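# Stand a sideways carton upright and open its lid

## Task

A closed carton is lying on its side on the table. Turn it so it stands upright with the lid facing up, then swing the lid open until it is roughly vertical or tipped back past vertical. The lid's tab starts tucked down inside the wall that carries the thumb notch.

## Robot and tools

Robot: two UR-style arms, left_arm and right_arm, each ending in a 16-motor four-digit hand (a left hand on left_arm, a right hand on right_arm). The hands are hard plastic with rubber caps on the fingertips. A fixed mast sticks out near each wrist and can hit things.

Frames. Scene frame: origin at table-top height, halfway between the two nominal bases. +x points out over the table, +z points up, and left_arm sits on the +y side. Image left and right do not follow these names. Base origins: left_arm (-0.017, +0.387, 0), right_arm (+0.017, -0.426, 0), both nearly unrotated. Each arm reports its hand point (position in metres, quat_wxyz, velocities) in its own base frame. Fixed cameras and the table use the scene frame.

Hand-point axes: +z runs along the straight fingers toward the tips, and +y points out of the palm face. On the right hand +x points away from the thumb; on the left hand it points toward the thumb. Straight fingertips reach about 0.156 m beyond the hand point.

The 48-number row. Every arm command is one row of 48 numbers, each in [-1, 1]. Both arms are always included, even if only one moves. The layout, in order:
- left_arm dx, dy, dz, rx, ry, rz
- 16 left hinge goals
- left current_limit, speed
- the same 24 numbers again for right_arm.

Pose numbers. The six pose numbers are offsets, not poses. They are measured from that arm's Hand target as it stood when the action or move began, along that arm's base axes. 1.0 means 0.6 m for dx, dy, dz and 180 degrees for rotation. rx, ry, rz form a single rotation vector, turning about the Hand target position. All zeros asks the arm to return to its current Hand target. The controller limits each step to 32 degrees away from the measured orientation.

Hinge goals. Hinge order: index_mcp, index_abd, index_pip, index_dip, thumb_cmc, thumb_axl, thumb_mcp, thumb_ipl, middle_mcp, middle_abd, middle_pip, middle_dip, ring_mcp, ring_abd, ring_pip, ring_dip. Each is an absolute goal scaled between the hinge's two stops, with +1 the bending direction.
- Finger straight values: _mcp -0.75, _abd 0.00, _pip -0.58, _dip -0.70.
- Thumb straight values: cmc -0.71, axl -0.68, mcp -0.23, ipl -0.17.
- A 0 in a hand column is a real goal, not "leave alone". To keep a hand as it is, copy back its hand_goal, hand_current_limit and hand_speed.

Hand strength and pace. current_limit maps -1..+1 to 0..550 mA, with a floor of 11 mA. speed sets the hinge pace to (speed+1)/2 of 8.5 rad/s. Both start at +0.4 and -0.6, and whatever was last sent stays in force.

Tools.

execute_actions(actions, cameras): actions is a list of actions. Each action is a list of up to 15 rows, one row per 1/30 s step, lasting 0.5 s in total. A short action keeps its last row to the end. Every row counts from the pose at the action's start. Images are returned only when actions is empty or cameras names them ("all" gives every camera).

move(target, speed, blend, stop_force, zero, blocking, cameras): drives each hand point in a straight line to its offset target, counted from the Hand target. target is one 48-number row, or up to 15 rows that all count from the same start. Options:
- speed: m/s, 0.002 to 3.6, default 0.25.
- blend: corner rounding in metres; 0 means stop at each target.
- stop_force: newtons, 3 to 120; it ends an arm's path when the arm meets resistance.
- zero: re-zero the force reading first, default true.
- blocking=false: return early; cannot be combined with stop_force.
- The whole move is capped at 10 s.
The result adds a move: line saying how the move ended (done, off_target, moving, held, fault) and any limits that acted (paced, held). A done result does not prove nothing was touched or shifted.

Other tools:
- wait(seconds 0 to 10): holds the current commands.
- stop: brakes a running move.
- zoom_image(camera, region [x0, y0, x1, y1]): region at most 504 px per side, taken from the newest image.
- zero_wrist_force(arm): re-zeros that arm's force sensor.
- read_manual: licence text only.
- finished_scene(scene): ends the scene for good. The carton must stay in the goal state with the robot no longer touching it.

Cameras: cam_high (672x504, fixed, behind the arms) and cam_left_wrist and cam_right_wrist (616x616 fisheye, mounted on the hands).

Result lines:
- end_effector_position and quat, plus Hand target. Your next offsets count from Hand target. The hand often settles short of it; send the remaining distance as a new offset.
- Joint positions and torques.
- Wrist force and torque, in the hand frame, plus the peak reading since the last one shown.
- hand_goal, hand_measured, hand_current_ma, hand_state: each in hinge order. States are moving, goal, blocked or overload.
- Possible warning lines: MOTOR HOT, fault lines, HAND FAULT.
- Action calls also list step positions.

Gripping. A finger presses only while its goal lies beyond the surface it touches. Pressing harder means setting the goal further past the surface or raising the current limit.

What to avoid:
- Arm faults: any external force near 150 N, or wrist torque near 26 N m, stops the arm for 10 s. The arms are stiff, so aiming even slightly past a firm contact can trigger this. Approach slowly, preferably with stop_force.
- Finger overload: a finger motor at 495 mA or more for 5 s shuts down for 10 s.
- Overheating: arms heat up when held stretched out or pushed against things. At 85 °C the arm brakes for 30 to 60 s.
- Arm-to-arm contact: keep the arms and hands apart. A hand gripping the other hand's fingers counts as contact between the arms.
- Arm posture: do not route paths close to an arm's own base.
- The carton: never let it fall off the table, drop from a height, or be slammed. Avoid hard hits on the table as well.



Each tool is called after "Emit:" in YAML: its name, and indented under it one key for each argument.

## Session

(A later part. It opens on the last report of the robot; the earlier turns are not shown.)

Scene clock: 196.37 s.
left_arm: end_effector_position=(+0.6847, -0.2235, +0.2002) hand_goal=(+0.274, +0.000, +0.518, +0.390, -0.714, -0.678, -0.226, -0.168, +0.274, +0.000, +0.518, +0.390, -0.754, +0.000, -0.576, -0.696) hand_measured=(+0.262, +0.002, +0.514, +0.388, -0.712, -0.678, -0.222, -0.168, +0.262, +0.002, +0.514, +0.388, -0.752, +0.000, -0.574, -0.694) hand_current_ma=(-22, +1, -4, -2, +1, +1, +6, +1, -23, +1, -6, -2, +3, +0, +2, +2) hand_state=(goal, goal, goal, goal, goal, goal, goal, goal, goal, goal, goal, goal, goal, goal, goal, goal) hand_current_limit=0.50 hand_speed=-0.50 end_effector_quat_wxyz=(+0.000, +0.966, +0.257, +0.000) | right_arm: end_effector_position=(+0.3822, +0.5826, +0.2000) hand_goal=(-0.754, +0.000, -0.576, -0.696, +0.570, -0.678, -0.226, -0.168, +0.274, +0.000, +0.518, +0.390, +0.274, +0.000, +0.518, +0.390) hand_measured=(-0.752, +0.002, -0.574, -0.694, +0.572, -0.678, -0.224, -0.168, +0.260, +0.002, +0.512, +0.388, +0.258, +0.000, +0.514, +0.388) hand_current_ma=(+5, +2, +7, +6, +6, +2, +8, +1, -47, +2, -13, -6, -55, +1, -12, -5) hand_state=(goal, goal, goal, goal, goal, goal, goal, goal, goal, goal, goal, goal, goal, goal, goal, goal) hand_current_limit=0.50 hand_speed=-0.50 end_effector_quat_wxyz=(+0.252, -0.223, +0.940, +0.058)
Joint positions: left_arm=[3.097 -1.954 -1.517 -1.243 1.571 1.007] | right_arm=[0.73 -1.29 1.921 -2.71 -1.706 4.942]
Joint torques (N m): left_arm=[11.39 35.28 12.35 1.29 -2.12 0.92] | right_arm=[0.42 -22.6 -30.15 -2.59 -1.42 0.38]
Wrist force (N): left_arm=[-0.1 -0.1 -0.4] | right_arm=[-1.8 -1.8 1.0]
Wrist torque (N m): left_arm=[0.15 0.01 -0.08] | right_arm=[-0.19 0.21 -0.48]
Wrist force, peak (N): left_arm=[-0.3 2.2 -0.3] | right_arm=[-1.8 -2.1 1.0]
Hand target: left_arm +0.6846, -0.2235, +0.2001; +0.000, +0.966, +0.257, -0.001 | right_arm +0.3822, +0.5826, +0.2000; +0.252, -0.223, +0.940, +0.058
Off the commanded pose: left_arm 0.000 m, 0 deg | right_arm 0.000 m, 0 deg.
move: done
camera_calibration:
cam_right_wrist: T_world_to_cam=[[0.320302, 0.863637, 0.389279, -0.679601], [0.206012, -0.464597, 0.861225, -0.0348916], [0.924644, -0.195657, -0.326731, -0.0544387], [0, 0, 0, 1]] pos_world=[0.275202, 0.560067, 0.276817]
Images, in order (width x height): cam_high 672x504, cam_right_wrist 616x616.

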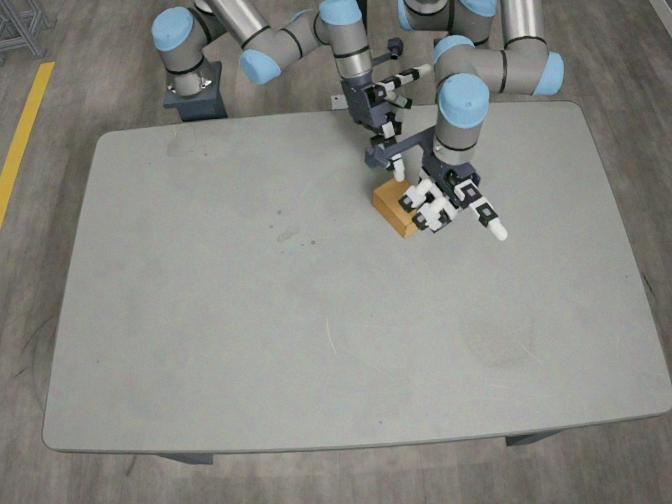

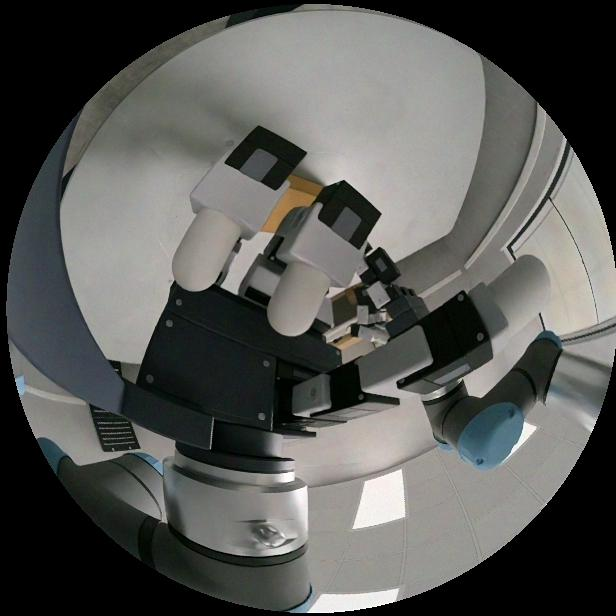

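Emit:
move:
  target: [0,0,0,0,0,0,0.274,0,0.518,0.391,-0.714,-0.678,-0.226,-0.168,0.274,0,0.518,0.391,-0.754,0,-0.576,-0.696,0.5,-0.5,0,0,-0.13,0,0,0,-0.754,0,-0.576,-0.696,0.571,-0.678,-0.226,-0.168,0.274,0,0.518,0.391,0.274,0,0.518,0.391,0.5,-0.5]
  speed: 0.02
  stop_force: 4

Emit:
move:
  target: [0,0,-0.08,0,0,0,0.274,0,0.518,0.391,-0.714,-0.678,-0.226,-0.168,0.274,0,0.518,0.391,-0.754,0,-0.576,-0.696,0.5,-0.5,0,0,0,0,0,0,-0.754,0,-0.576,-0.696,0.571,-0.678,-0.226,-0.168,0.274,0,0.518,0.391,0.274,0,0.518,0.391,0.5,-0.5]
  speed: 0.015
  stop_force: 3
  cameras: ["cam_high","cam_left_wrist","cam_right_wrist"]

Emit:
zoom_image:
  camera: "cam_high"
  region: [340, 140, 460, 240]

Emit:
zoom_image:
  camera: "cam_left_wrist"
  region: [260, 100, 460, 300]

Scene clock: 201.87 s.
left_arm: end_effector_position=(+0.6846, -0.2235, +0.2001) hand_goal=(+0.274, +0.000, +0.518, +0.390, -0.714, -0.678, -0.226, -0.168, +0.274, +0.000, +0.518, +0.390, -0.754, +0.000, -0.576, -0.696) hand_measured=(+0.262, +0.002, +0.514, +0.388, -0.712, -0.678, -0.222, -0.168, +0.262, +0.002, +0.514, +0.388, -0.752, +0.000, -0.574, -0.694) hand_current_ma=(-22, +1, -4, -2, +1, +1, +6, +1, -23, +1, -6, -2, +3, +0, +2, +2) hand_state=(goal, goal, goal, goal, goal, goal, goal, goal, goal, goal, goal, goal, goal, goal, goal, goal) hand_current_limit=0.50 hand_speed=-0.50 end_effector_quat_wxyz=(+0.000, +0.966, +0.257, -0.001) | right_arm: end_effector_position=(+0.3822, +0.5826, +0.1534) hand_goal=(-0.754, +0.000, -0.576, -0.696, +0.570, -0.678, -0.226, -0.168, +0.274, +0.000, +0.518, +0.390, +0.274, +0.000, +0.518, +0.390) hand_measured=(-0.752, -0.012, -0.574, -0.694, +0.572, -0.678, -0.224, -0.168, +0.260, +0.002, +0.512, +0.388, +0.258, +0.000, +0.514, +0.388) hand_current_ma=(+5, -28, +6, +6, +6, +2, +8, +1, -45, +2, -13, -6, -54, +1, -12, -5) hand_state=(goal, goal, goal, goal, goal, goal, goal, goal, goal, goal, goal, goal, goal, goal, goal, goal) hand_current_limit=0.50 hand_speed=-0.50 end_effector_quat_wxyz=(+0.252, -0.223, +0.940, +0.058)
Joint positions: left_arm=[3.097 -1.954 -1.517 -1.243 1.571 1.007] | right_arm=[0.73 -1.215 1.968 -2.831 -1.706 4.942]
Joint torques (N m): left_arm=[10.8 39.18 12.46 5.09 -2.13 -1.26] | right_arm=[-3.51 -38.95 -29.01 -4.26 1.41 -1.02]
Wrist force (N): left_arm=[-0.1 0.0 -0.3] | right_arm=[-2.4 -1.4 0.0]
Wrist torque (N m): left_arm=[0.15 0.00 -0.09] | right_arm=[-0.06 0.15 -0.51]
Wrist force, peak (N): left_arm=[-0.2 0.6 -0.5] | right_arm=[-2.7 -1.7 -6.6]
Hand target: left_arm +0.6846, -0.2235, +0.2001; +0.000, +0.966, +0.257, -0.001 | right_arm +0.3822, +0.5826, +0.1534; +0.252, -0.223, +0.940, +0.058 (not the last commanded pose)
Off the commanded pose: left_arm 0.000 m, 0 deg | right_arm 0.031 m, 0 deg.
move: contact (right_arm)

Scene clock: 204.23 s.
left_arm: end_effector_position=(+0.6846, -0.2235, +0.1802) hand_goal=(+0.274, +0.000, +0.518, +0.390, -0.714, -0.678, -0.226, -0.168, +0.274, +0.000, +0.518, +0.390, -0.754, +0.000, -0.576, -0.696) hand_measured=(+0.262, +0.002, +0.514, +0.388, -0.712, -0.678, -0.222, -0.168, +0.262, +0.002, +0.514, +0.388, -0.752, +0.002, -0.574, -0.694) hand_current_ma=(-22, +1, -4, -2, +1, +1, +6, +1, -23, +1, -6, -2, +3, +1, +2, +2) hand_state=(goal, goal, goal, goal, goal, goal, goal, goal, goal, goal, goal, goal, goal, goal, goal, goal) hand_current_limit=0.50 hand_speed=-0.50 end_effector_quat_wxyz=(+0.000, +0.966, +0.257, -0.001) | right_arm: end_effector_position=(+0.3822, +0.5826, +0.1534) hand_goal=(-0.754, +0.000, -0.576, -0.696, +0.570, -0.678, -0.226, -0.168, +0.274, +0.000, +0.518, +0.390, +0.274, +0.000, +0.518, +0.390) hand_measured=(-0.752, -0.008, -0.574, -0.694, +0.572, -0.678, -0.224, -0.168, +0.260, +0.002, +0.512, +0.388, +0.258, +0.000, +0.514, +0.388) hand_current_ma=(+5, -16, +6, +6, +6, +2, +8, +1, -45, +2, -13, -6, -54, +1, -12, -5) hand_state=(goal, goal, goal, goal, goal, goal, goal, goal, goal, goal, goal, goal, goal, goal, goal, goal) hand_current_limit=0.50 hand_speed=-0.50 end_effector_quat_wxyz=(+0.252, -0.223, +0.940, +0.058)
Joint positions: left_arm=[3.097 -1.97 -1.548 -1.196 1.571 1.007] | right_arm=[0.73 -1.215 1.968 -2.831 -1.706 4.942]
Joint torques (N m): left_arm=[10.71 42.5 28.41 -0.03 -1.8 -1.17] | right_arm=[-3.54 -38.06 -28.56 -4.36 1.38 -0.96]
Wrist force (N): left_arm=[-0.3 0.1 -2.9] | right_arm=[-2.1 -1.4 0.6]
Wrist torque (N m): left_arm=[0.36 -0.18 -0.10] | right_arm=[-0.11 0.15 -0.50]
Wrist force, peak (N): left_arm=[-0.2 0.4 -6.1] | right_arm=[-2.4 -1.7 0.0]
Hand target: left_arm +0.6846, -0.2235, +0.1802; +0.000, +0.966, +0.257, +0.000 (not the last commanded pose) | right_arm +0.3822, +0.5826, +0.1534; +0.252, -0.223, +0.940, +0.058
Off the commanded pose: left_arm 0.028 m, 0 deg | right_arm 0.000 m, 0 deg.
move: contact (left_arm)
camera_calibration:
cam_left_wrist: T_world_to_cam=[[-0.978133, 0.206788, 0.0222637, 0.683596], [0.157735, 0.667787, 0.727448, -0.129839], [0.13556, 0.715052, -0.685801, 0.320642], [0, 0, 0, 1]] pos_world=[0.645662, -0.283931, 0.299129]
cam_right_wrist: T_world_to_cam=[[0.320302, 0.863637, 0.389279, -0.661461], [0.206012, -0.464597, 0.861225, 0.00524149], [0.924644, -0.195657, -0.326731, -0.0696643], [0, 0, 0, 1]] pos_world=[0.275202, 0.560067, 0.230217]

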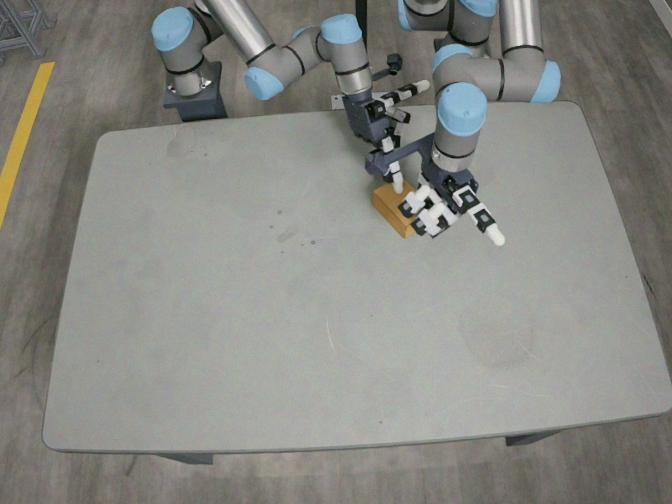

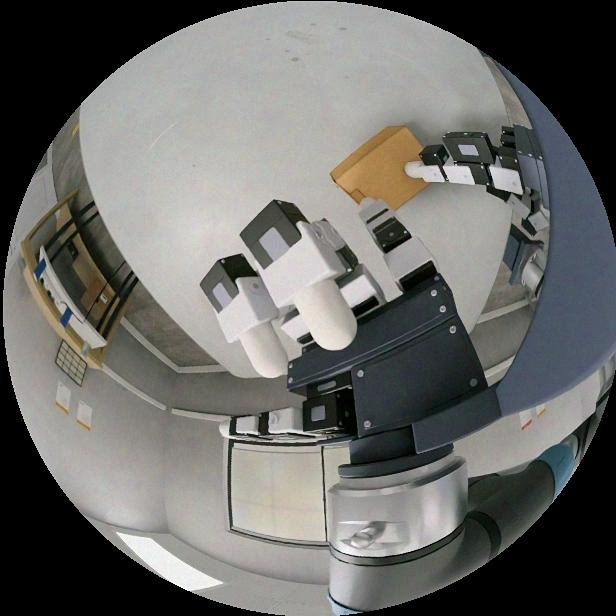

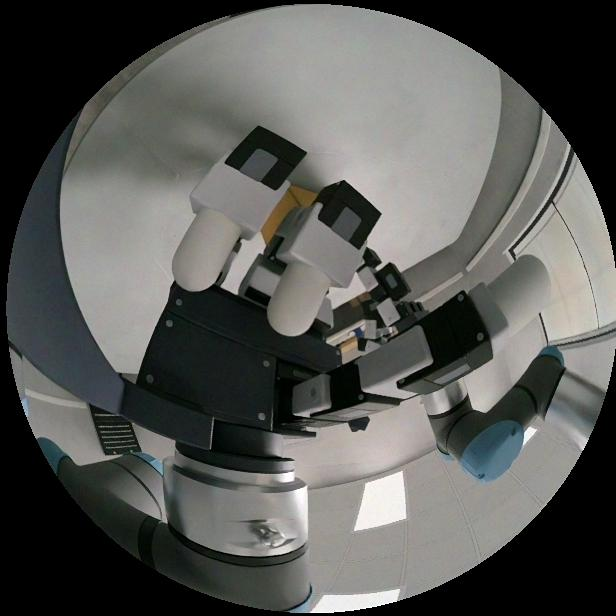

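Scaled by 4.200 from the camera's 672x504 image, which has a finer 960x720 frame.

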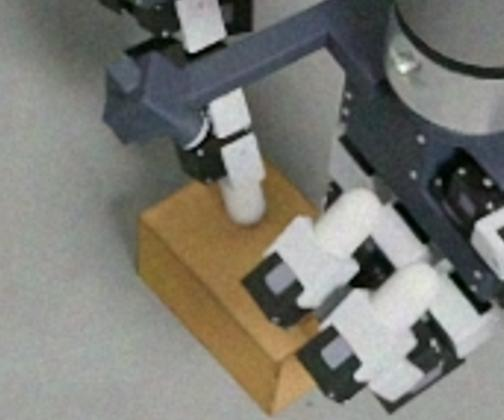

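Scaled by 2.520 from the camera's 616x616 image, which has a finer 880x880 frame.

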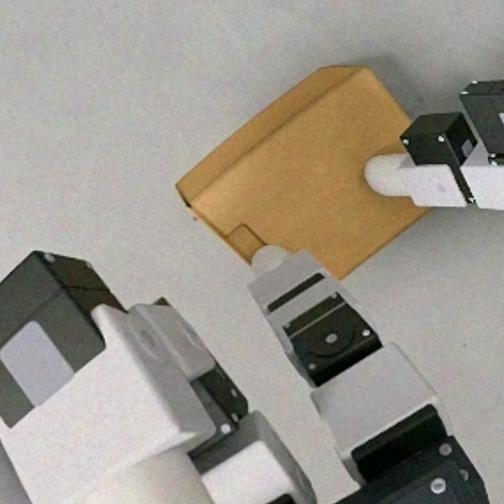

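Emit:
move:
  target:
    - [0,0,0.013,0,0,0,0.274,0,0.518,0.391,-0.714,-0.678,-0.226,-0.168,0.274,0,0.518,0.391,-0.754,0,-0.576,-0.696,0.5,-0.5,0,0,0,0,0,0,-0.754,0,-0.576,-0.696,0.571,-0.678,-0.226,-0.168,0.274,0,0.518,0.391,0.274,0,0.518,0.391,0.5,-0.5]
    - [0.0114,-0.0204,0.013,0,0,0,0.274,0,0.518,0.391,-0.714,-0.678,-0.226,-0.168,0.274,0,0.518,0.391,-0.754,0,-0.576,-0.696,0.5,-0.5,0,0,0,0,0,0,-0.754,0,-0.576,-0.696,0.571,-0.678,-0.226,-0.168,0.274,0,0.518,0.391,0.274,0,0.518,0.391,0.5,-0.5]
  speed: 0.06
  cameras: ["cam_left_wrist"]

Emit:
zoom_image:
  camera: "cam_left_wrist"
  region: [320, 120, 440, 240]

Scene clock: 207.17 s.
left_arm: end_effector_position=(+0.6914, -0.2359, +0.1879) hand_goal=(+0.274, +0.000, +0.518, +0.390, -0.714, -0.678, -0.226, -0.168, +0.274, +0.000, +0.518, +0.390, -0.754, +0.000, -0.576, -0.696) hand_measured=(+0.262, +0.002, +0.514, +0.388, -0.712, -0.678, -0.222, -0.168, +0.262, +0.002, +0.514, +0.388, -0.752, +0.002, -0.574, -0.694) hand_current_ma=(-22, +1, -4, -2, +1, +1, +6, +1, -23, +1, -6, -2, +3, +1, +2, +2) hand_state=(goal, goal, goal, goal, goal, goal, goal, goal, goal, goal, goal, goal, goal, goal, goal, goal) hand_current_limit=0.50 hand_speed=-0.50 end_effector_quat_wxyz=(+0.000, +0.966, +0.257, -0.001) | right_arm: end_effector_position=(+0.3822, +0.5826, +0.1534) hand_goal=(-0.754, +0.000, -0.576, -0.696, +0.570, -0.678, -0.226, -0.168, +0.274, +0.000, +0.518, +0.390, +0.274, +0.000, +0.518, +0.390) hand_measured=(-0.752, -0.008, -0.574, -0.694, +0.572, -0.678, -0.224, -0.168, +0.260, +0.002, +0.512, +0.388, +0.258, +0.000, +0.514, +0.388) hand_current_ma=(+5, -16, +6, +6, +6, +2, +8, +1, -45, +2, -13, -6, -54, +1, -12, -5) hand_state=(goal, goal, goal, goal, goal, goal, goal, goal, goal, goal, goal, goal, goal, goal, goal, goal) hand_current_limit=0.50 hand_speed=-0.50 end_effector_quat_wxyz=(+0.252, -0.223, +0.940, +0.058)
Joint positions: left_arm=[3.078 -1.985 -1.504 -1.224 1.571 0.988] | right_arm=[0.73 -1.215 1.968 -2.831 -1.706 4.942]
Joint torques (N m): left_arm=[9.89 44.72 13.81 4.73 -0.9 1.16] | right_arm=[-3.28 -36.44 -27.38 -3.07 1.38 -0.95]
Wrist force (N): left_arm=[0.0 0.2 0.0] | right_arm=[-2.2 -1.6 -0.9]
Wrist torque (N m): left_arm=[0.15 0.00 -0.06] | right_arm=[-0.01 0.09 -0.50]
Wrist force, peak (N): left_arm=[-0.2 0.5 -3.4] | right_arm=[-2.2 -1.9 -0.8]
Hand target: left_arm +0.6915, -0.2357, +0.1880; +0.000, +0.966, +0.257, +0.000 | right_arm +0.3822, +0.5826, +0.1534; +0.252, -0.223, +0.940, +0.058
Off the commanded pose: left_arm 0.000 m, 0 deg | right_arm 0.000 m, 0 deg.
move: done
camera_calibration:
cam_left_wrist: T_world_to_cam=[[-0.978097, 0.206927, 0.0225336, 0.692552], [0.158035, 0.667785, 0.727384, -0.128547], [0.135468, 0.715013, -0.685861, 0.333931], [0, 0, 0, 1]] pos_world=[0.652461, -0.296231, 0.306928]
Images, in order (width x height): cam_left_wrist 616x616.

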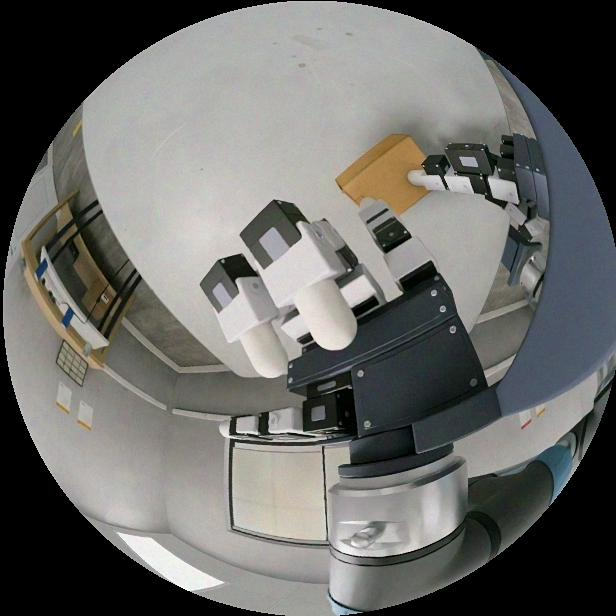

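Scaled by 4.200 from the camera's 616x616 image, which has a finer 880x880 frame.

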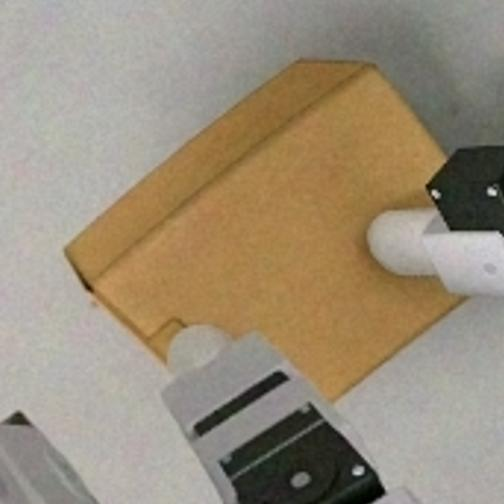

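Emit:
move:
  target:
    - [0.0112,0.0005,0,0,0,0,0.274,0,0.518,0.391,-0.714,-0.678,-0.226,-0.168,0.274,0,0.518,0.391,-0.754,0,-0.576,-0.696,0.5,-0.5,0,0,0,0,0,0,-0.754,0,-0.576,-0.696,0.571,-0.678,-0.226,-0.168,0.274,0,0.518,0.391,0.274,0,0.518,0.391,0.5,-0.5]
    - [0.0112,0.0005,-0.06,0,0,0,0.274,0,0.518,0.391,-0.714,-0.678,-0.226,-0.168,0.274,0,0.518,0.391,-0.754,0,-0.576,-0.696,0.5,-0.5,0,0,0,0,0,0,-0.754,0,-0.576,-0.696,0.571,-0.678,-0.226,-0.168,0.274,0,0.518,0.391,0.274,0,0.518,0.391,0.5,-0.5]
  speed: 0.02
  stop_force: 3
  cameras: ["cam_left_wrist"]

Emit:
zoom_image:
  camera: "cam_left_wrist"
  region: [320, 120, 440, 240]

Scene clock: 210.83 s.
left_arm: end_effector_position=(+0.6982, -0.2354, +0.1805) hand_goal=(+0.274, +0.000, +0.518, +0.390, -0.714, -0.678, -0.226, -0.168, +0.274, +0.000, +0.518, +0.390, -0.754, +0.000, -0.576, -0.696) hand_measured=(+0.262, +0.002, +0.514, +0.388, -0.712, -0.678, -0.222, -0.168, +0.262, +0.002, +0.514, +0.388, -0.752, +0.002, -0.574, -0.694) hand_current_ma=(-22, +1, -4, -2, +1, +1, +6, +1, -23, +1, -6, -2, +3, +1, +2, +2) hand_state=(goal, goal, goal, goal, goal, goal, goal, goal, goal, goal, goal, goal, goal, goal, goal, goal) hand_current_limit=0.50 hand_speed=-0.50 end_effector_quat_wxyz=(+0.000, +0.966, +0.257, -0.001) | right_arm: end_effector_position=(+0.3822, +0.5826, +0.1534) hand_goal=(-0.754, +0.000, -0.576, -0.696, +0.570, -0.678, -0.226, -0.168, +0.274, +0.000, +0.518, +0.390, +0.274, +0.000, +0.518, +0.390) hand_measured=(-0.752, -0.008, -0.574, -0.694, +0.572, -0.678, -0.224, -0.168, +0.260, +0.002, +0.512, +0.388, +0.258, +0.000, +0.514, +0.388) hand_current_ma=(+5, -16, +6, +6, +6, +2, +8, +1, -45, +2, -13, -6, -54, +1, -12, -5) hand_state=(goal, goal, goal, goal, goal, goal, goal, goal, goal, goal, goal, goal, goal, goal, goal, goal) hand_current_limit=0.50 hand_speed=-0.50 end_effector_quat_wxyz=(+0.252, -0.223, +0.940, +0.058)
Joint positions: left_arm=[3.08 -2.006 -1.494 -1.214 1.571 0.989] | right_arm=[0.73 -1.215 1.968 -2.831 -1.706 4.942]
Joint torques (N m): left_arm=[7.06 44.76 28.97 2.92 1.46 0.56] | right_arm=[-3.61 -29.23 -21.08 -1.87 1.3 -0.83]
Wrist force (N): left_arm=[-0.3 0.2 -1.3] | right_arm=[-2.2 -1.6 -0.1]
Wrist torque (N m): left_arm=[0.25 -0.05 -0.12] | right_arm=[-0.09 0.14 -0.51]
Wrist force, peak (N): left_arm=[-0.2 -0.3 -6.1] | right_arm=[-2.4 -1.7 -0.9]
Hand target: left_arm +0.6982, -0.2354, +0.1805; +0.000, +0.966, +0.257, +0.000 (not the last commanded pose) | right_arm +0.3822, +0.5826, +0.1534; +0.252, -0.223, +0.940, +0.058
Off the commanded pose: left_arm 0.029 m, 0 deg | right_arm 0.000 m, 0 deg.
move: contact (left_arm); path passed 1 of 2 targets
camera_calibration:
cam_left_wrist: T_world_to_cam=[[-0.978114, 0.206866, 0.0223504, 0.699338], [0.157851, 0.667763, 0.727445, -0.124338], [0.135559, 0.715052, -0.685802, 0.327514], [0, 0, 0, 1]] pos_world=[0.659261, -0.295831, 0.299428]
Images, in order (width x height): cam_left_wrist 616x616.

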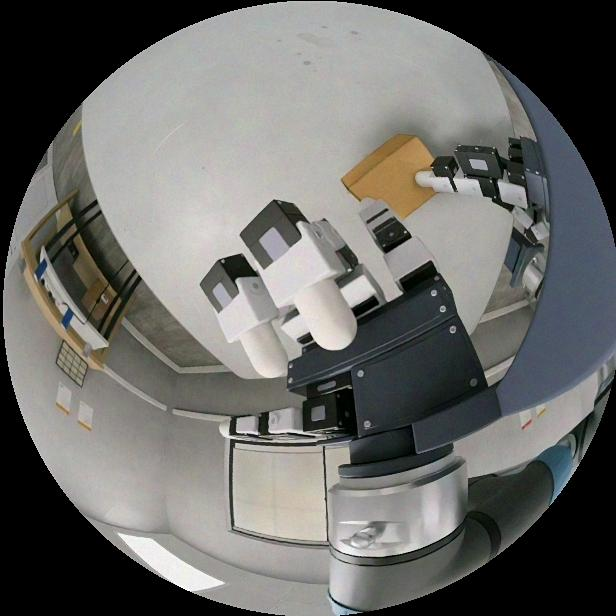

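Scaled by 4.200 from the camera's 616x616 image, which has a finer 880x880 frame.

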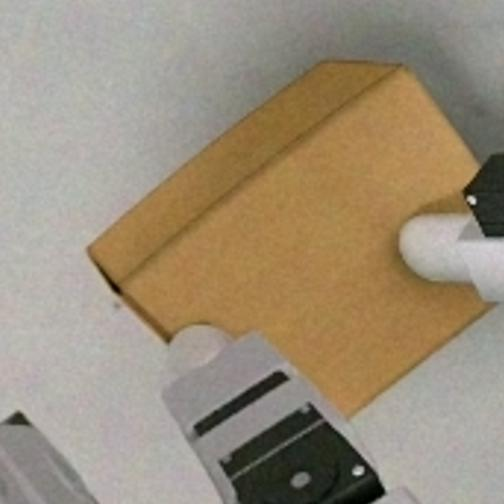

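Emit:
move:
  target: [0,0,0,0,0,0,0.274,0,0.518,0.391,-0.714,-0.678,-0.226,-0.168,0.274,0,0.518,0.391,-0.754,0,-0.576,-0.696,0.5,-0.5,0,0,-0.04,0,0,0,-0.754,0,-0.576,-0.696,0.571,-0.678,-0.226,-0.168,0.274,0,0.518,0.391,0.274,0,0.518,0.391,0.5,-0.5]
  speed: 0.01
  stop_force: 8

Emit:
move:
  target:
    - [0,0,-0.0025,0,0,0,0.274,0,0.518,0.391,-0.714,-0.678,-0.226,-0.168,0.274,0,0.518,0.391,-0.754,0,-0.576,-0.696,0.5,-0.5,0,0,0,0,0,0,-0.754,0,-0.576,-0.696,0.571,-0.678,-0.226,-0.168,0.274,0,0.518,0.391,0.274,0,0.518,0.391,0.5,-0.5]
    - [0.0582,0.0327,-0.0035,0,0,0,0.274,0,0.518,0.391,-0.714,-0.678,-0.226,-0.168,0.274,0,0.518,0.391,-0.754,0,-0.576,-0.696,0.5,-0.5,0,0,0,0,0,0,-0.754,0,-0.576,-0.696,0.571,-0.678,-0.226,-0.168,0.274,0,0.518,0.391,0.274,0,0.518,0.391,0.5,-0.5]
  speed: 0.03
  cameras: ["cam_left_wrist","cam_high"]

Emit:
zoom_image:
  camera: "cam_left_wrist"
  region: [300, 100, 460, 260]

Scene clock: 213.87 s.
left_arm: end_effector_position=(+0.6982, -0.2354, +0.1805) hand_goal=(+0.274, +0.000, +0.518, +0.390, -0.714, -0.678, -0.226, -0.168, +0.274, +0.000, +0.518, +0.390, -0.754, +0.000, -0.576, -0.696) hand_measured=(+0.262, +0.002, +0.514, +0.388, -0.712, -0.678, -0.222, -0.168, +0.262, +0.002, +0.514, +0.388, -0.752, +0.002, -0.574, -0.694) hand_current_ma=(-22, +1, -4, -2, +1, +1, +6, +1, -23, +1, -6, -2, +3, +1, +2, +2) hand_state=(goal, goal, goal, goal, goal, goal, goal, goal, goal, goal, goal, goal, goal, goal, goal, goal) hand_current_limit=0.50 hand_speed=-0.50 end_effector_quat_wxyz=(+0.000, +0.966, +0.257, +0.000) | right_arm: end_effector_position=(+0.3823, +0.5826, +0.1525) hand_goal=(-0.754, +0.000, -0.576, -0.696, +0.570, -0.678, -0.226, -0.168, +0.274, +0.000, +0.518, +0.390, +0.274, +0.000, +0.518, +0.390) hand_measured=(-0.754, -0.010, -0.574, -0.694, +0.572, -0.678, -0.224, -0.168, +0.260, +0.002, +0.512, +0.388, +0.258, +0.000, +0.514, +0.388) hand_current_ma=(+2, -21, +3, +6, +6, +2, +8, +1, -45, +2, -13, -6, -53, +1, -12, -5) hand_state=(goal, goal, goal, goal, goal, goal, goal, goal, goal, goal, goal, goal, goal, goal, goal, goal) hand_current_limit=0.50 hand_speed=-0.50 end_effector_quat_wxyz=(+0.253, -0.223, +0.940, +0.058)
Joint positions: left_arm=[3.08 -2.006 -1.494 -1.214 1.571 0.989] | right_arm=[0.73 -1.213 1.968 -2.834 -1.706 4.942]
Joint torques (N m): left_arm=[6.58 44.65 28.8 4.73 1.27 0.6] | right_arm=[-3.86 -33.58 -26.61 -2.62 1.28 -0.92]
Wrist force (N): left_arm=[-0.1 0.4 -1.6] | right_arm=[-2.4 -1.7 -8.8]
Wrist torque (N m): left_arm=[0.30 -0.05 -0.11] | right_arm=[0.58 -0.09 -0.52]
Wrist force, peak (N): left_arm=[-0.1 0.5 -1.9] | right_arm=[-2.9 -2.0 -13.8]
Hand target: left_arm +0.6982, -0.2354, +0.1805; +0.000, +0.966, +0.257, +0.000 | right_arm +0.3823, +0.5826, +0.1525; +0.253, -0.223, +0.940, +0.058 (not the last commanded pose)
Off the commanded pose: left_arm 0.000 m, 0 deg | right_arm 0.023 m, 0 deg.
move: contact (right_arm)

Scene clock: 216.03 s.
left_arm: end_effector_position=(+0.7332, -0.2156, +0.1784) hand_goal=(+0.274, +0.000, +0.518, +0.390, -0.714, -0.678, -0.226, -0.168, +0.274, +0.000, +0.518, +0.390, -0.754, +0.000, -0.576, -0.696) hand_measured=(+0.262, +0.002, +0.514, +0.388, -0.712, -0.678, -0.222, -0.168, +0.262, +0.002, +0.514, +0.388, -0.756, -0.002, -0.578, -0.696) hand_current_ma=(-22, +1, -4, -2, +1, +1, +6, +1, -23, +1, -6, -2, -1, -2, -3, -1) hand_state=(goal, goal, goal, goal, goal, goal, goal, goal, goal, goal, goal, goal, goal, goal, goal, goal) hand_current_limit=0.50 hand_speed=-0.50 end_effector_quat_wxyz=(+0.000, +0.966, +0.257, -0.001) end_effector_velocity=(-0.001, +0.000, -0.001) end_effector_angular_velocity=(+0.000, +0.003, +0.001) | right_arm: end_effector_position=(+0.3823, +0.5826, +0.1525) hand_goal=(-0.754, +0.000, -0.576, -0.696, +0.570, -0.678, -0.226, -0.168, +0.274, +0.000, +0.518, +0.390, +0.274, +0.000, +0.518, +0.390) hand_measured=(-0.754, -0.010, -0.574, -0.694, +0.572, -0.678, -0.224, -0.168, +0.260, +0.002, +0.512, +0.388, +0.258, +0.000, +0.514, +0.388) hand_current_ma=(+2, -24, +3, +6, +6, +2, +8, +1, -45, +2, -13, -6, -53, +1, -12, -5) hand_state=(goal, goal, goal, goal, goal, goal, goal, goal, goal, goal, goal, goal, goal, goal, goal, goal) hand_current_limit=0.50 hand_speed=-0.50 end_effector_quat_wxyz=(+0.253, -0.223, +0.940, +0.058)
Joint positions: left_arm=[3.112 -2.074 -1.396 -1.244 1.571 1.022] | right_arm=[0.73 -1.213 1.968 -2.834 -1.706 4.942]
Joint velocities: left_arm=[0 0.001 -0.005 0.001 0 -0.002] | right_arm=[within noise]
Joint torques (N m): left_arm=[-8.62 49.63 13.1 2.91 1.66 -1.27] | right_arm=[-3.34 -33.24 -26.14 -2.66 1.3 -0.92]
Wrist force (N): left_arm=[0.0 0.0 -0.3] | right_arm=[-2.8 -1.6 -5.8]
Wrist torque (N m): left_arm=[0.14 -0.01 -0.07] | right_arm=[0.35 -0.07 -0.55]
Wrist force, peak (N): left_arm=[-2.2 -0.2 -16.4] | right_arm=[-2.6 -1.8 -8.9]
Hand target: left_arm +0.7331, -0.2158, +0.1784; +0.000, +0.966, +0.257, +0.000 | right_arm +0.3823, +0.5826, +0.1525; +0.253, -0.223, +0.940, +0.058
Off the commanded pose: left_arm 0.000 m, 0 deg | right_arm 0.000 m, 0 deg.
move: done
camera_calibration:
cam_left_wrist: T_world_to_cam=[[-0.978131, 0.206782, 0.0224019, 0.729496], [0.157832, 0.667778, 0.727435, -0.141536], [0.135461, 0.715062, -0.685811, 0.307245], [0, 0, 0, 1]] pos_world=[0.694262, -0.276031, 0.297328]
Images, in order (width x height): cam_high 672x504, cam_left_wrist 616x616.

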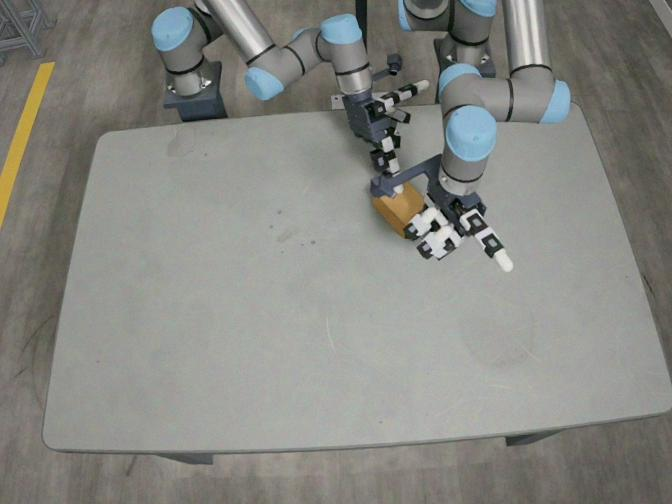

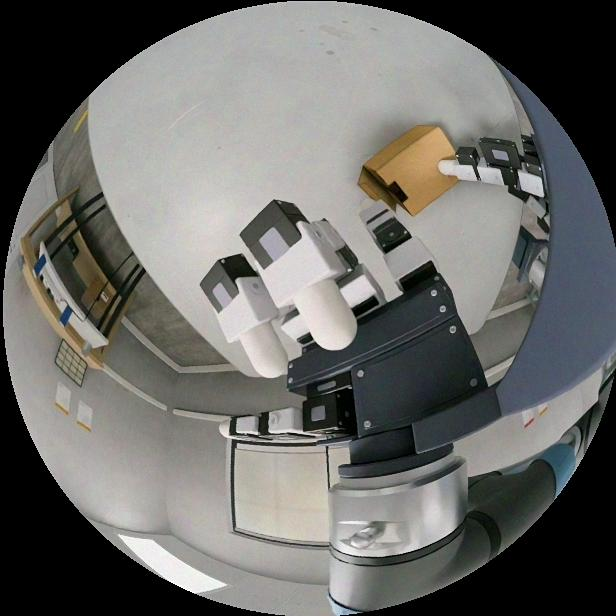

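Scaled by 3.150 from the camera's 616x616 image, which has a finer 880x880 frame.

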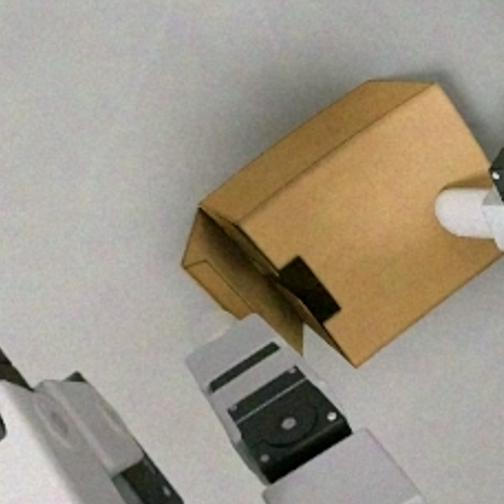

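Emit:
move:
  target: [0.0654,0.0368,-0.06,0,0,0,0.274,0,0.518,0.391,-0.714,-0.678,-0.226,-0.168,0.274,0,0.518,0.391,-0.754,0,-0.576,-0.696,0.5,-0.5,0,0,0,0,0,0,-0.754,0,-0.576,-0.696,0.571,-0.678,-0.226,-0.168,0.274,0,0.518,0.391,0.274,0,0.518,0.391,0.5,-0.5]
  speed: 0.06
  cameras: ["cam_left_wrist"]

Emit:
zoom_image:
  camera: "cam_left_wrist"
  region: [300, 80, 480, 260]

Scene clock: 218.57 s.
left_arm: end_effector_position=(+0.7726, -0.1935, +0.1425) hand_goal=(+0.274, +0.000, +0.518, +0.390, -0.714, -0.678, -0.226, -0.168, +0.274, +0.000, +0.518, +0.390, -0.754, +0.000, -0.576, -0.696) hand_measured=(+0.262, +0.002, +0.514, +0.388, -0.712, -0.678, -0.222, -0.168, +0.262, +0.002, +0.514, +0.388, -0.756, -0.002, -0.578, -0.696) hand_current_ma=(-22, +1, -4, -2, +1, +1, +6, +1, -23, +1, -6, -2, -1, -2, -3, -1) hand_state=(goal, goal, goal, goal, goal, goal, goal, goal, goal, goal, goal, goal, goal, goal, goal, goal) hand_current_limit=0.50 hand_speed=-0.50 end_effector_quat_wxyz=(+0.000, +0.966, +0.257, +0.000) end_effector_velocity=(-0.002, -0.001, +0.001) end_effector_angular_velocity=(+0.000, +0.000, +0.001) | right_arm: end_effector_position=(+0.3823, +0.5826, +0.1525) hand_goal=(-0.754, +0.000, -0.576, -0.696, +0.570, -0.678, -0.226, -0.168, +0.274, +0.000, +0.518, +0.390, +0.274, +0.000, +0.518, +0.390) hand_measured=(-0.754, -0.010, -0.574, -0.694, +0.572, -0.678, -0.224, -0.168, +0.260, +0.002, +0.512, +0.388, +0.258, +0.000, +0.514, +0.388) hand_current_ma=(+2, -24, +3, +6, +6, +2, +8, +1, -45, +2, -13, -6, -53, +1, -12, -5) hand_state=(goal, goal, goal, goal, goal, goal, goal, goal, goal, goal, goal, goal, goal, goal, goal, goal) hand_current_limit=0.50 hand_speed=-0.50 end_effector_quat_wxyz=(+0.253, -0.223, +0.940, +0.058)
Joint positions: left_arm=[3.145 -2.182 -1.321 -1.211 1.571 1.054] | right_arm=[0.73 -1.213 1.968 -2.834 -1.706 4.942]
Joint velocities: left_arm=[-0.001 0.005 -0.004 -0.001 0 -0.002] | right_arm=[within noise]
Joint torques (N m): left_arm=[-11.14 51.19 12.69 0.26 1.57 -1.31] | right_arm=[-3.9 -33.3 -26.17 -2.74 1.27 -0.8]
Wrist force (N): left_arm=[-0.2 0.3 -0.1] | right_arm=[-2.7 -1.7 -5.9]
Wrist torque (N m): left_arm=[0.18 0.00 -0.10] | right_arm=[0.35 -0.08 -0.54]
Wrist force, peak (N): left_arm=[-0.9 0.5 -0.3] | right_arm=[-3.0 -1.6 -6.2]
Hand target: left_arm +0.7724, -0.1937, +0.1424; +0.000, +0.966, +0.257, +0.000 | right_arm +0.3823, +0.5826, +0.1525; +0.253, -0.223, +0.940, +0.058
Off the commanded pose: left_arm 0.000 m, 0 deg | right_arm 0.000 m, 0 deg.
move: done
camera_calibration:
cam_left_wrist: T_world_to_cam=[[-0.978152, 0.206731, 0.0219156, 0.764302], [0.157433, 0.667771, 0.727528, -0.136116], [0.135768, 0.715083, -0.685728, 0.261256], [0, 0, 0, 1]] pos_world=[0.733562, -0.253931, 0.261429]
Images, in order (width x height): cam_left_wrist 616x616.

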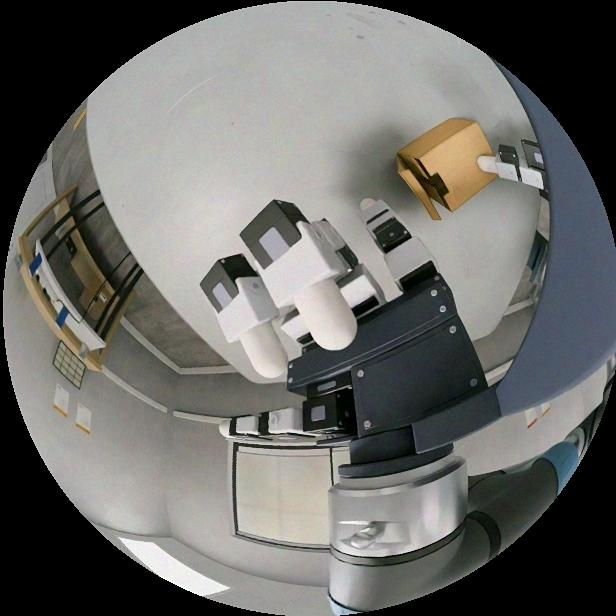

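Scaled by 2.800 from the camera's 616x616 image, which has a finer 880x880 frame.

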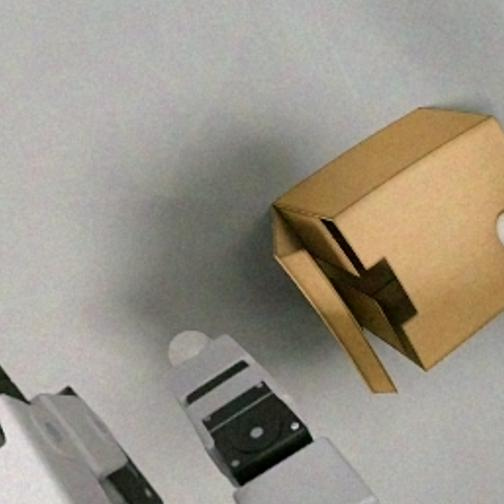

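Emit:
move:
  target:
    - [0,0,0.1127,0,0,0,0.274,0,0.518,0.391,-0.714,-0.678,-0.226,-0.168,0.274,0,0.518,0.391,-0.754,0,-0.576,-0.696,0.5,-0.5,0,0,0,0,0,0,-0.754,0,-0.576,-0.696,0.571,-0.678,-0.226,-0.168,0.274,0,0.518,0.391,0.274,0,0.518,0.391,0.5,-0.5]
    - [-0.112,-0.063,0.1127,0,0,0,0.274,0,0.518,0.391,-0.714,-0.678,-0.226,-0.168,0.274,0,0.518,0.391,-0.754,0,-0.576,-0.696,0.5,-0.5,0,0,0,0,0,0,-0.754,0,-0.576,-0.696,0.571,-0.678,-0.226,-0.168,0.274,0,0.518,0.391,0.274,0,0.518,0.391,0.5,-0.5]
    - [-0.112,-0.063,0.0293,0,0,0,0.274,0,0.518,0.391,-0.714,-0.678,-0.226,-0.168,0.274,0,0.518,0.391,-0.754,0,-0.576,-0.696,0.5,-0.5,0,0,0,0,0,0,-0.754,0,-0.576,-0.696,0.571,-0.678,-0.226,-0.168,0.274,0,0.518,0.391,0.274,0,0.518,0.391,0.5,-0.5]
    - [-0.003,-0.0017,0.0293,0,0,0,0.274,0,0.518,0.391,-0.714,-0.678,-0.226,-0.168,0.274,0,0.518,0.391,-0.754,0,-0.576,-0.696,0.5,-0.5,0,0,0,0,0,0,-0.754,0,-0.576,-0.696,0.571,-0.678,-0.226,-0.168,0.274,0,0.518,0.391,0.274,0,0.518,0.391,0.5,-0.5]
    - [0.0406,0.0228,-0.0123,0,0,0,0.274,0,0.518,0.391,-0.714,-0.678,-0.226,-0.168,0.274,0,0.518,0.391,-0.754,0,-0.576,-0.696,0.5,-0.5,0,0,0,0,0,0,-0.754,0,-0.576,-0.696,0.571,-0.678,-0.226,-0.168,0.274,0,0.518,0.391,0.274,0,0.518,0.391,0.5,-0.5]
  speed: [0.15,0.15,0.06,0.06,0.08]
  blend: [0.02,0.003,0.002,0.01,0]
  cameras: ["cam_left_wrist"]

Emit:
zoom_image:
  camera: "cam_left_wrist"
  region: [300, 80, 480, 260]

Scene clock: 226.60 s.
left_arm: end_effector_position=(+0.7969, -0.1798, +0.1351) hand_goal=(+0.274, +0.000, +0.518, +0.390, -0.714, -0.678, -0.226, -0.168, +0.274, +0.000, +0.518, +0.390, -0.754, +0.000, -0.576, -0.696) hand_measured=(+0.262, +0.002, +0.514, +0.388, -0.712, -0.678, -0.222, -0.168, +0.262, +0.002, +0.514, +0.388, -0.756, +0.002, -0.578, -0.698) hand_current_ma=(-22, +1, -4, -2, +1, +1, +6, +1, -23, +1, -6, -2, -1, +1, -3, -1) hand_state=(goal, goal, goal, goal, goal, goal, goal, goal, goal, goal, goal, goal, goal, goal, goal, goal) hand_current_limit=0.50 hand_speed=-0.50 end_effector_quat_wxyz=(+0.000, +0.966, +0.257, +0.000) end_effector_velocity=(-0.002, -0.001, -0.001) end_effector_angular_velocity=(+0.000, +0.005, +0.000) | right_arm: end_effector_position=(+0.3823, +0.5826, +0.1525) hand_goal=(-0.754, +0.000, -0.576, -0.696, +0.570, -0.678, -0.226, -0.168, +0.274, +0.000, +0.518, +0.390, +0.274, +0.000, +0.518, +0.390) hand_measured=(-0.754, -0.012, -0.574, -0.694, +0.572, -0.678, -0.224, -0.168, +0.260, +0.002, +0.512, +0.388, +0.258, +0.000, +0.514, +0.388) hand_current_ma=(+2, -28, +3, +6, +6, +2, +8, +1, -45, +2, -13, -6, -53, +1, -12, -5) hand_state=(goal, goal, goal, goal, goal, goal, goal, goal, goal, goal, goal, goal, goal, goal, goal, goal) hand_current_limit=0.50 hand_speed=-0.50 end_effector_quat_wxyz=(+0.253, -0.223, +0.940, +0.058)
Joint positions: left_arm=[3.163 -2.239 -1.244 -1.23 1.571 1.073] | right_arm=[0.73 -1.213 1.968 -2.834 -1.706 4.942]
Joint velocities: left_arm=[-0.001 0.003 -0.005 -0.003 0 -0.002] | right_arm=[within noise]
Joint torques (N m): left_arm=[-14.64 52.38 12.79 -0.08 1.03 -1.76] | right_arm=[-3.98 -34.02 -26.07 -2.87 1.42 -0.84]
Wrist force (N): left_arm=[0.0 0.3 -0.2] | right_arm=[-2.8 -1.8 -4.9]
Wrist torque (N m): left_arm=[0.19 -0.02 -0.09] | right_arm=[0.27 -0.05 -0.56]
Wrist force, peak (N): left_arm=[0.2 -0.5 -7.3] | right_arm=[-2.8 -1.6 -6.2]
Hand target: left_arm +0.7967, -0.1800, +0.1350; +0.000, +0.966, +0.257, +0.000 | right_arm +0.3823, +0.5826, +0.1525; +0.253, -0.223, +0.940, +0.058
Off the commanded pose: left_arm 0.000 m, 0 deg | right_arm 0.000 m, 0 deg.
move: done
camera_calibration:
cam_left_wrist: T_world_to_cam=[[-0.978164, 0.206683, 0.0218318, 0.785417], [0.157349, 0.667837, 0.727485, -0.143689], [0.135778, 0.715035, -0.685776, 0.243148], [0, 0, 0, 1]] pos_world=[0.757862, -0.240231, 0.25413]
Images, in order (width x height): cam_left_wrist 616x616.

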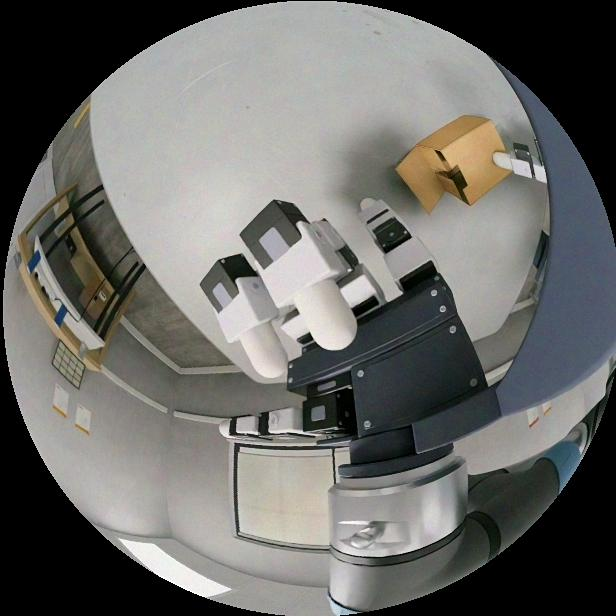

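Scaled by 2.800 from the camera's 616x616 image, which has a finer 880x880 frame.

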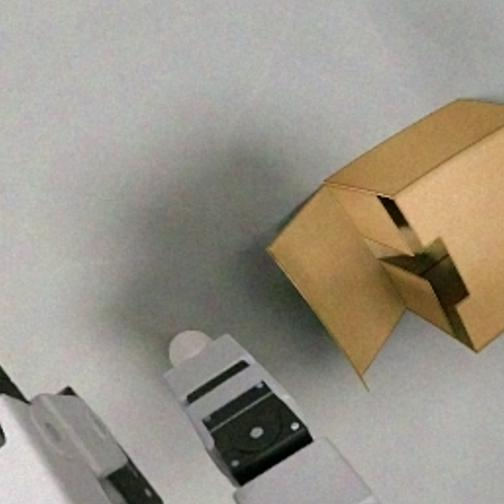

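Emit:
move:
  target:
    - [0,0,0.1,0,0,0,0.274,0,0.518,0.391,-0.714,-0.678,-0.226,-0.168,0.274,0,0.518,0.391,-0.754,0,-0.576,-0.696,0.5,-0.5,0,0,0,0,0,0,-0.754,0,-0.576,-0.696,0.571,-0.678,-0.226,-0.168,0.274,0,0.518,0.391,0.274,0,0.518,0.391,0.5,-0.5]
    - [-0.0915,-0.0515,0.1,0,0,0,0.274,0,0.518,0.391,-0.714,-0.678,-0.226,-0.168,0.274,0,0.518,0.391,-0.754,0,-0.576,-0.696,0.5,-0.5,0,0,0,0,0,0,-0.754,0,-0.576,-0.696,0.571,-0.678,-0.226,-0.168,0.274,0,0.518,0.391,0.274,0,0.518,0.391,0.5,-0.5]
    - [-0.0915,-0.0515,-0.0133,0,0,0,0.274,0,0.518,0.391,-0.714,-0.678,-0.226,-0.168,0.274,0,0.518,0.391,-0.754,0,-0.576,-0.696,0.5,-0.5,0,0,0,0,0,0,-0.754,0,-0.576,-0.696,0.571,-0.678,-0.226,-0.168,0.274,0,0.518,0.391,0.274,0,0.518,0.391,0.5,-0.5]
    - [-0.0915,-0.0515,0.12,0,0,0,0.274,0,0.518,0.391,-0.714,-0.678,-0.226,-0.168,0.274,0,0.518,0.391,-0.754,0,-0.576,-0.696,0.5,-0.5,0,0,0,0,0,0,-0.754,0,-0.576,-0.696,0.571,-0.678,-0.226,-0.168,0.274,0,0.518,0.391,0.274,0,0.518,0.391,0.5,-0.5]
  speed: [0.15,0.15,0.05,0.15]
  blend: [0.02,0.005,0.001,0]
  cameras: ["cam_left_wrist"]

Emit:
zoom_image:
  camera: "cam_left_wrist"
  region: [300, 80, 480, 260]

Scene clock: 233.07 s.
left_arm: end_effector_position=(+0.7419, -0.2109, +0.2070) hand_goal=(+0.274, +0.000, +0.518, +0.390, -0.714, -0.678, -0.226, -0.168, +0.274, +0.000, +0.518, +0.390, -0.754, +0.000, -0.576, -0.696) hand_measured=(+0.262, +0.002, +0.514, +0.388, -0.712, -0.678, -0.222, -0.168, +0.262, +0.002, +0.514, +0.388, -0.756, +0.002, -0.578, -0.698) hand_current_ma=(-22, +1, -4, -2, +1, +1, +6, +1, -23, +1, -6, -2, -1, +1, -3, -1) hand_state=(goal, goal, goal, goal, goal, goal, goal, goal, goal, goal, goal, goal, goal, goal, goal, goal) hand_current_limit=0.50 hand_speed=-0.50 end_effector_quat_wxyz=(+0.000, +0.966, +0.257, +0.000) | right_arm: end_effector_position=(+0.3823, +0.5826, +0.1525) hand_goal=(-0.754, +0.000, -0.576, -0.696, +0.570, -0.678, -0.226, -0.168, +0.274, +0.000, +0.518, +0.390, +0.274, +0.000, +0.518, +0.390) hand_measured=(-0.754, -0.012, -0.574, -0.694, +0.572, -0.678, -0.224, -0.168, +0.260, +0.002, +0.512, +0.388, +0.258, +0.000, +0.514, +0.388) hand_current_ma=(+2, -28, +3, +6, +6, +2, +8, +1, -45, +2, -13, -6, -53, +1, -12, -5) hand_state=(goal, goal, goal, goal, goal, goal, goal, goal, goal, goal, goal, goal, goal, goal, goal, goal) hand_current_limit=0.50 hand_speed=-0.50 end_effector_quat_wxyz=(+0.253, -0.223, +0.940, +0.058)
Joint positions: left_arm=[3.119 -2.072 -1.324 -1.318 1.571 1.029] | right_arm=[0.73 -1.213 1.968 -2.834 -1.706 4.942]
Joint torques (N m): left_arm=[7.83 37.58 19.04 3.53 1.09 -0.47] | right_arm=[-3.37 -34.03 -25.35 -2.95 1.24 -0.77]
Wrist force (N): left_arm=[-0.1 0.1 -0.2] | right_arm=[-2.9 -1.9 -5.0]
Wrist torque (N m): left_arm=[0.13 0.01 -0.09] | right_arm=[0.27 -0.04 -0.57]
Wrist force, peak (N): left_arm=[-0.2 0.3 2.1] | right_arm=[-2.8 -1.7 -5.3]
Hand target: left_arm +0.7418, -0.2109, +0.2070; +0.000, +0.966, +0.257, +0.000 | right_arm +0.3823, +0.5826, +0.1525; +0.253, -0.223, +0.940, +0.058
Off the commanded pose: left_arm 0.000 m, 0 deg | right_arm 0.000 m, 0 deg.
move: done
camera_calibration:
cam_left_wrist: T_world_to_cam=[[-0.978116, 0.206873, 0.0221832, 0.736379], [0.157742, 0.667822, 0.727414, -0.166828], [0.135667, 0.714994, -0.685841, 0.322249], [0, 0, 0, 1]] pos_world=[0.702861, -0.271331, 0.326029]
Images, in order (width x height): cam_left_wrist 616x616.

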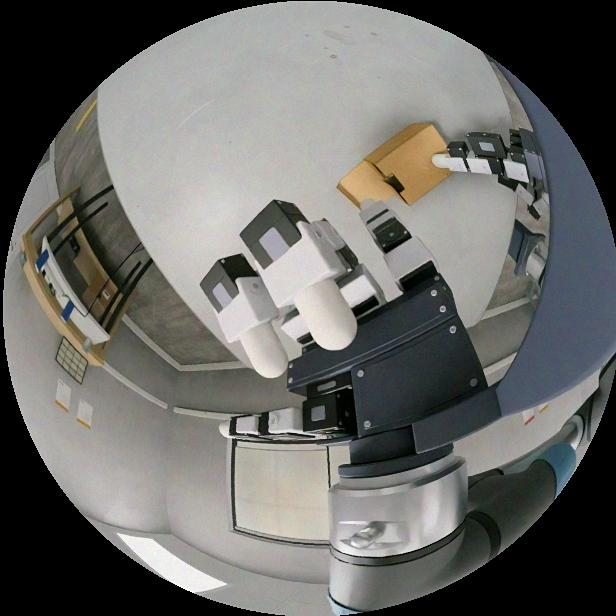

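Scaled by 2.800 from the camera's 616x616 image, which has a finer 880x880 frame.

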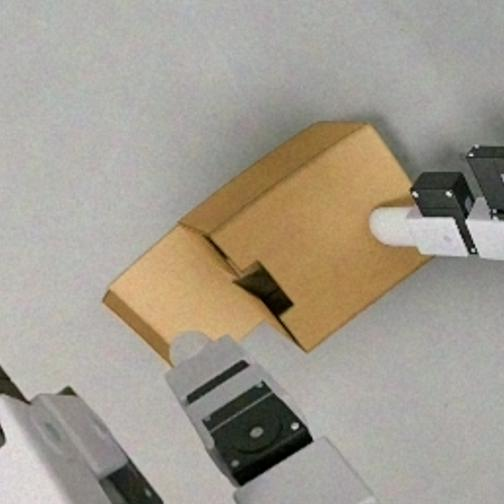

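Emit:
move:
  target:
    - [0,0,0,0,0,0,0.274,0,0.518,0.391,-0.714,-0.678,-0.226,-0.168,0.274,0,0.518,0.391,-0.754,0,-0.576,-0.696,0.5,-0.5,0,0,0.2,0,0,0,-0.754,0,-0.576,-0.696,0.571,-0.678,-0.226,-0.168,0.274,0,0.518,0.391,0.274,0,0.518,0.391,0.5,-0.5]
    - [-0.108,0.398,0.08,0,0,0,0.274,0,0.518,0.391,-0.714,-0.678,-0.226,-0.168,0.274,0,0.518,0.391,-0.754,0,-0.576,-0.696,0.5,-0.5,0,0,0.2,0,0,0,-0.754,0,-0.576,-0.696,0.571,-0.678,-0.226,-0.168,0.274,0,0.518,0.391,0.274,0,0.518,0.391,0.5,-0.5]
    - [-0.108,0.398,0.08,0,0,0,0.274,0,0.518,0.391,-0.714,-0.678,-0.226,-0.168,0.274,0,0.518,0.391,-0.754,0,-0.576,-0.696,0.5,-0.5,0.19,-0.39,0.1,0,0,0,-0.754,0,-0.576,-0.696,0.571,-0.678,-0.226,-0.168,0.274,0,0.518,0.391,0.274,0,0.518,0.391,0.5,-0.5]
  cameras: ["cam_high"]

Scene clock: 243.47 s.
left_arm: end_effector_position=(+0.6770, +0.0279, +0.2550) hand_goal=(+0.274, +0.000, +0.518, +0.390, -0.714, -0.678, -0.226, -0.168, +0.274, +0.000, +0.518, +0.390, -0.754, +0.000, -0.576, -0.696) hand_measured=(+0.262, +0.002, +0.514, +0.388, -0.714, -0.678, -0.222, -0.168, +0.262, +0.002, +0.514, +0.388, -0.754, +0.002, -0.578, -0.698) hand_current_ma=(-22, +1, -4, -2, +1, +1, +6, +1, -23, +1, -6, -2, +0, +1, -2, -1) hand_state=(goal, goal, goal, goal, goal, goal, goal, goal, goal, goal, goal, goal, goal, goal, goal, goal) hand_current_limit=0.50 hand_speed=-0.50 end_effector_quat_wxyz=(+0.000, +0.966, +0.257, +0.000) | right_arm: end_effector_position=(+0.4962, +0.3487, +0.2124) hand_goal=(-0.754, +0.000, -0.576, -0.696, +0.570, -0.678, -0.226, -0.168, +0.274, +0.000, +0.518, +0.390, +0.274, +0.000, +0.518, +0.390) hand_measured=(-0.754, +0.000, -0.574, -0.694, +0.574, -0.678, -0.224, -0.168, +0.262, +0.002, +0.514, +0.388, +0.260, +0.000, +0.514, +0.388) hand_current_ma=(+2, -1, +3, +6, +7, +2, +8, +1, -39, +2, -12, -6, -46, +1, -11, -5) hand_state=(goal, goal, goal, goal, goal, goal, goal, goal, goal, goal, goal, goal, goal, goal, goal, goal) hand_current_limit=0.50 hand_speed=-0.50 end_effector_quat_wxyz=(+0.252, -0.223, +0.940, +0.058)
Joint positions: left_arm=[3.503 -1.869 -1.489 -1.356 1.572 1.413] | right_arm=[0.185 -1.468 2.106 -2.716 -1.436 4.467]
Joint torques (N m): left_arm=[9.9 26.26 30.01 5.12 -2.14 1.44] | right_arm=[-4.14 -29.49 -30.92 -1.91 -1.28 -0.58]
Wrist force (N): left_arm=[0.1 0.2 -0.3] | right_arm=[-1.8 -1.7 0.9]
Wrist torque (N m): left_arm=[0.15 -0.02 0.03] | right_arm=[-0.17 0.20 -0.49]
Wrist force, peak (N): left_arm=[-1.0 2.5 0.4] | right_arm=[-2.9 -1.6 -5.2]
Hand target: left_arm +0.6770, +0.0279, +0.2550; +0.000, +0.966, +0.257, +0.000 | right_arm +0.4963, +0.3486, +0.2125; +0.253, -0.223, +0.940, +0.058
Off the commanded pose: left_arm 0.000 m, 0 deg | right_arm 0.000 m, 0 deg.
move: done
Images, in order (width x height): cam_high 672x504.

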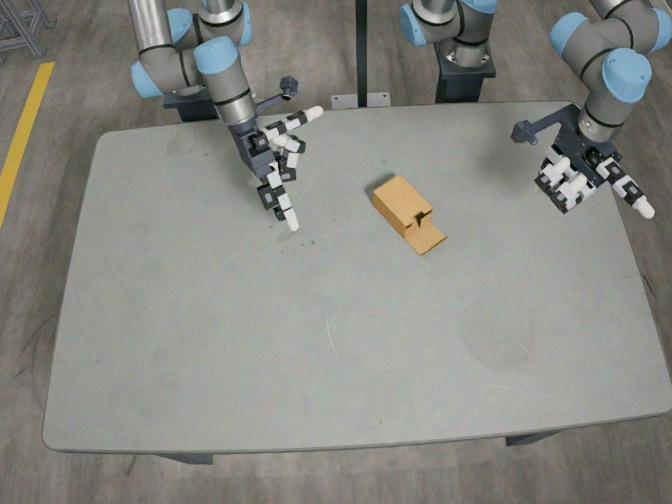

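Emit:
zoom_image:
  camera: "cam_high"
  region: [350, 160, 470, 270]

Scaled by 4.200 from the camera's 672x504 image, which has a finer 960x720 frame.

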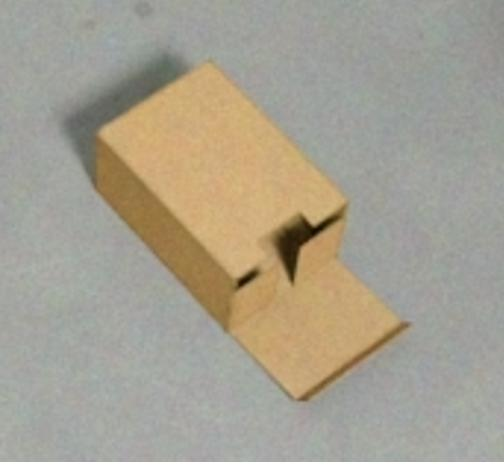

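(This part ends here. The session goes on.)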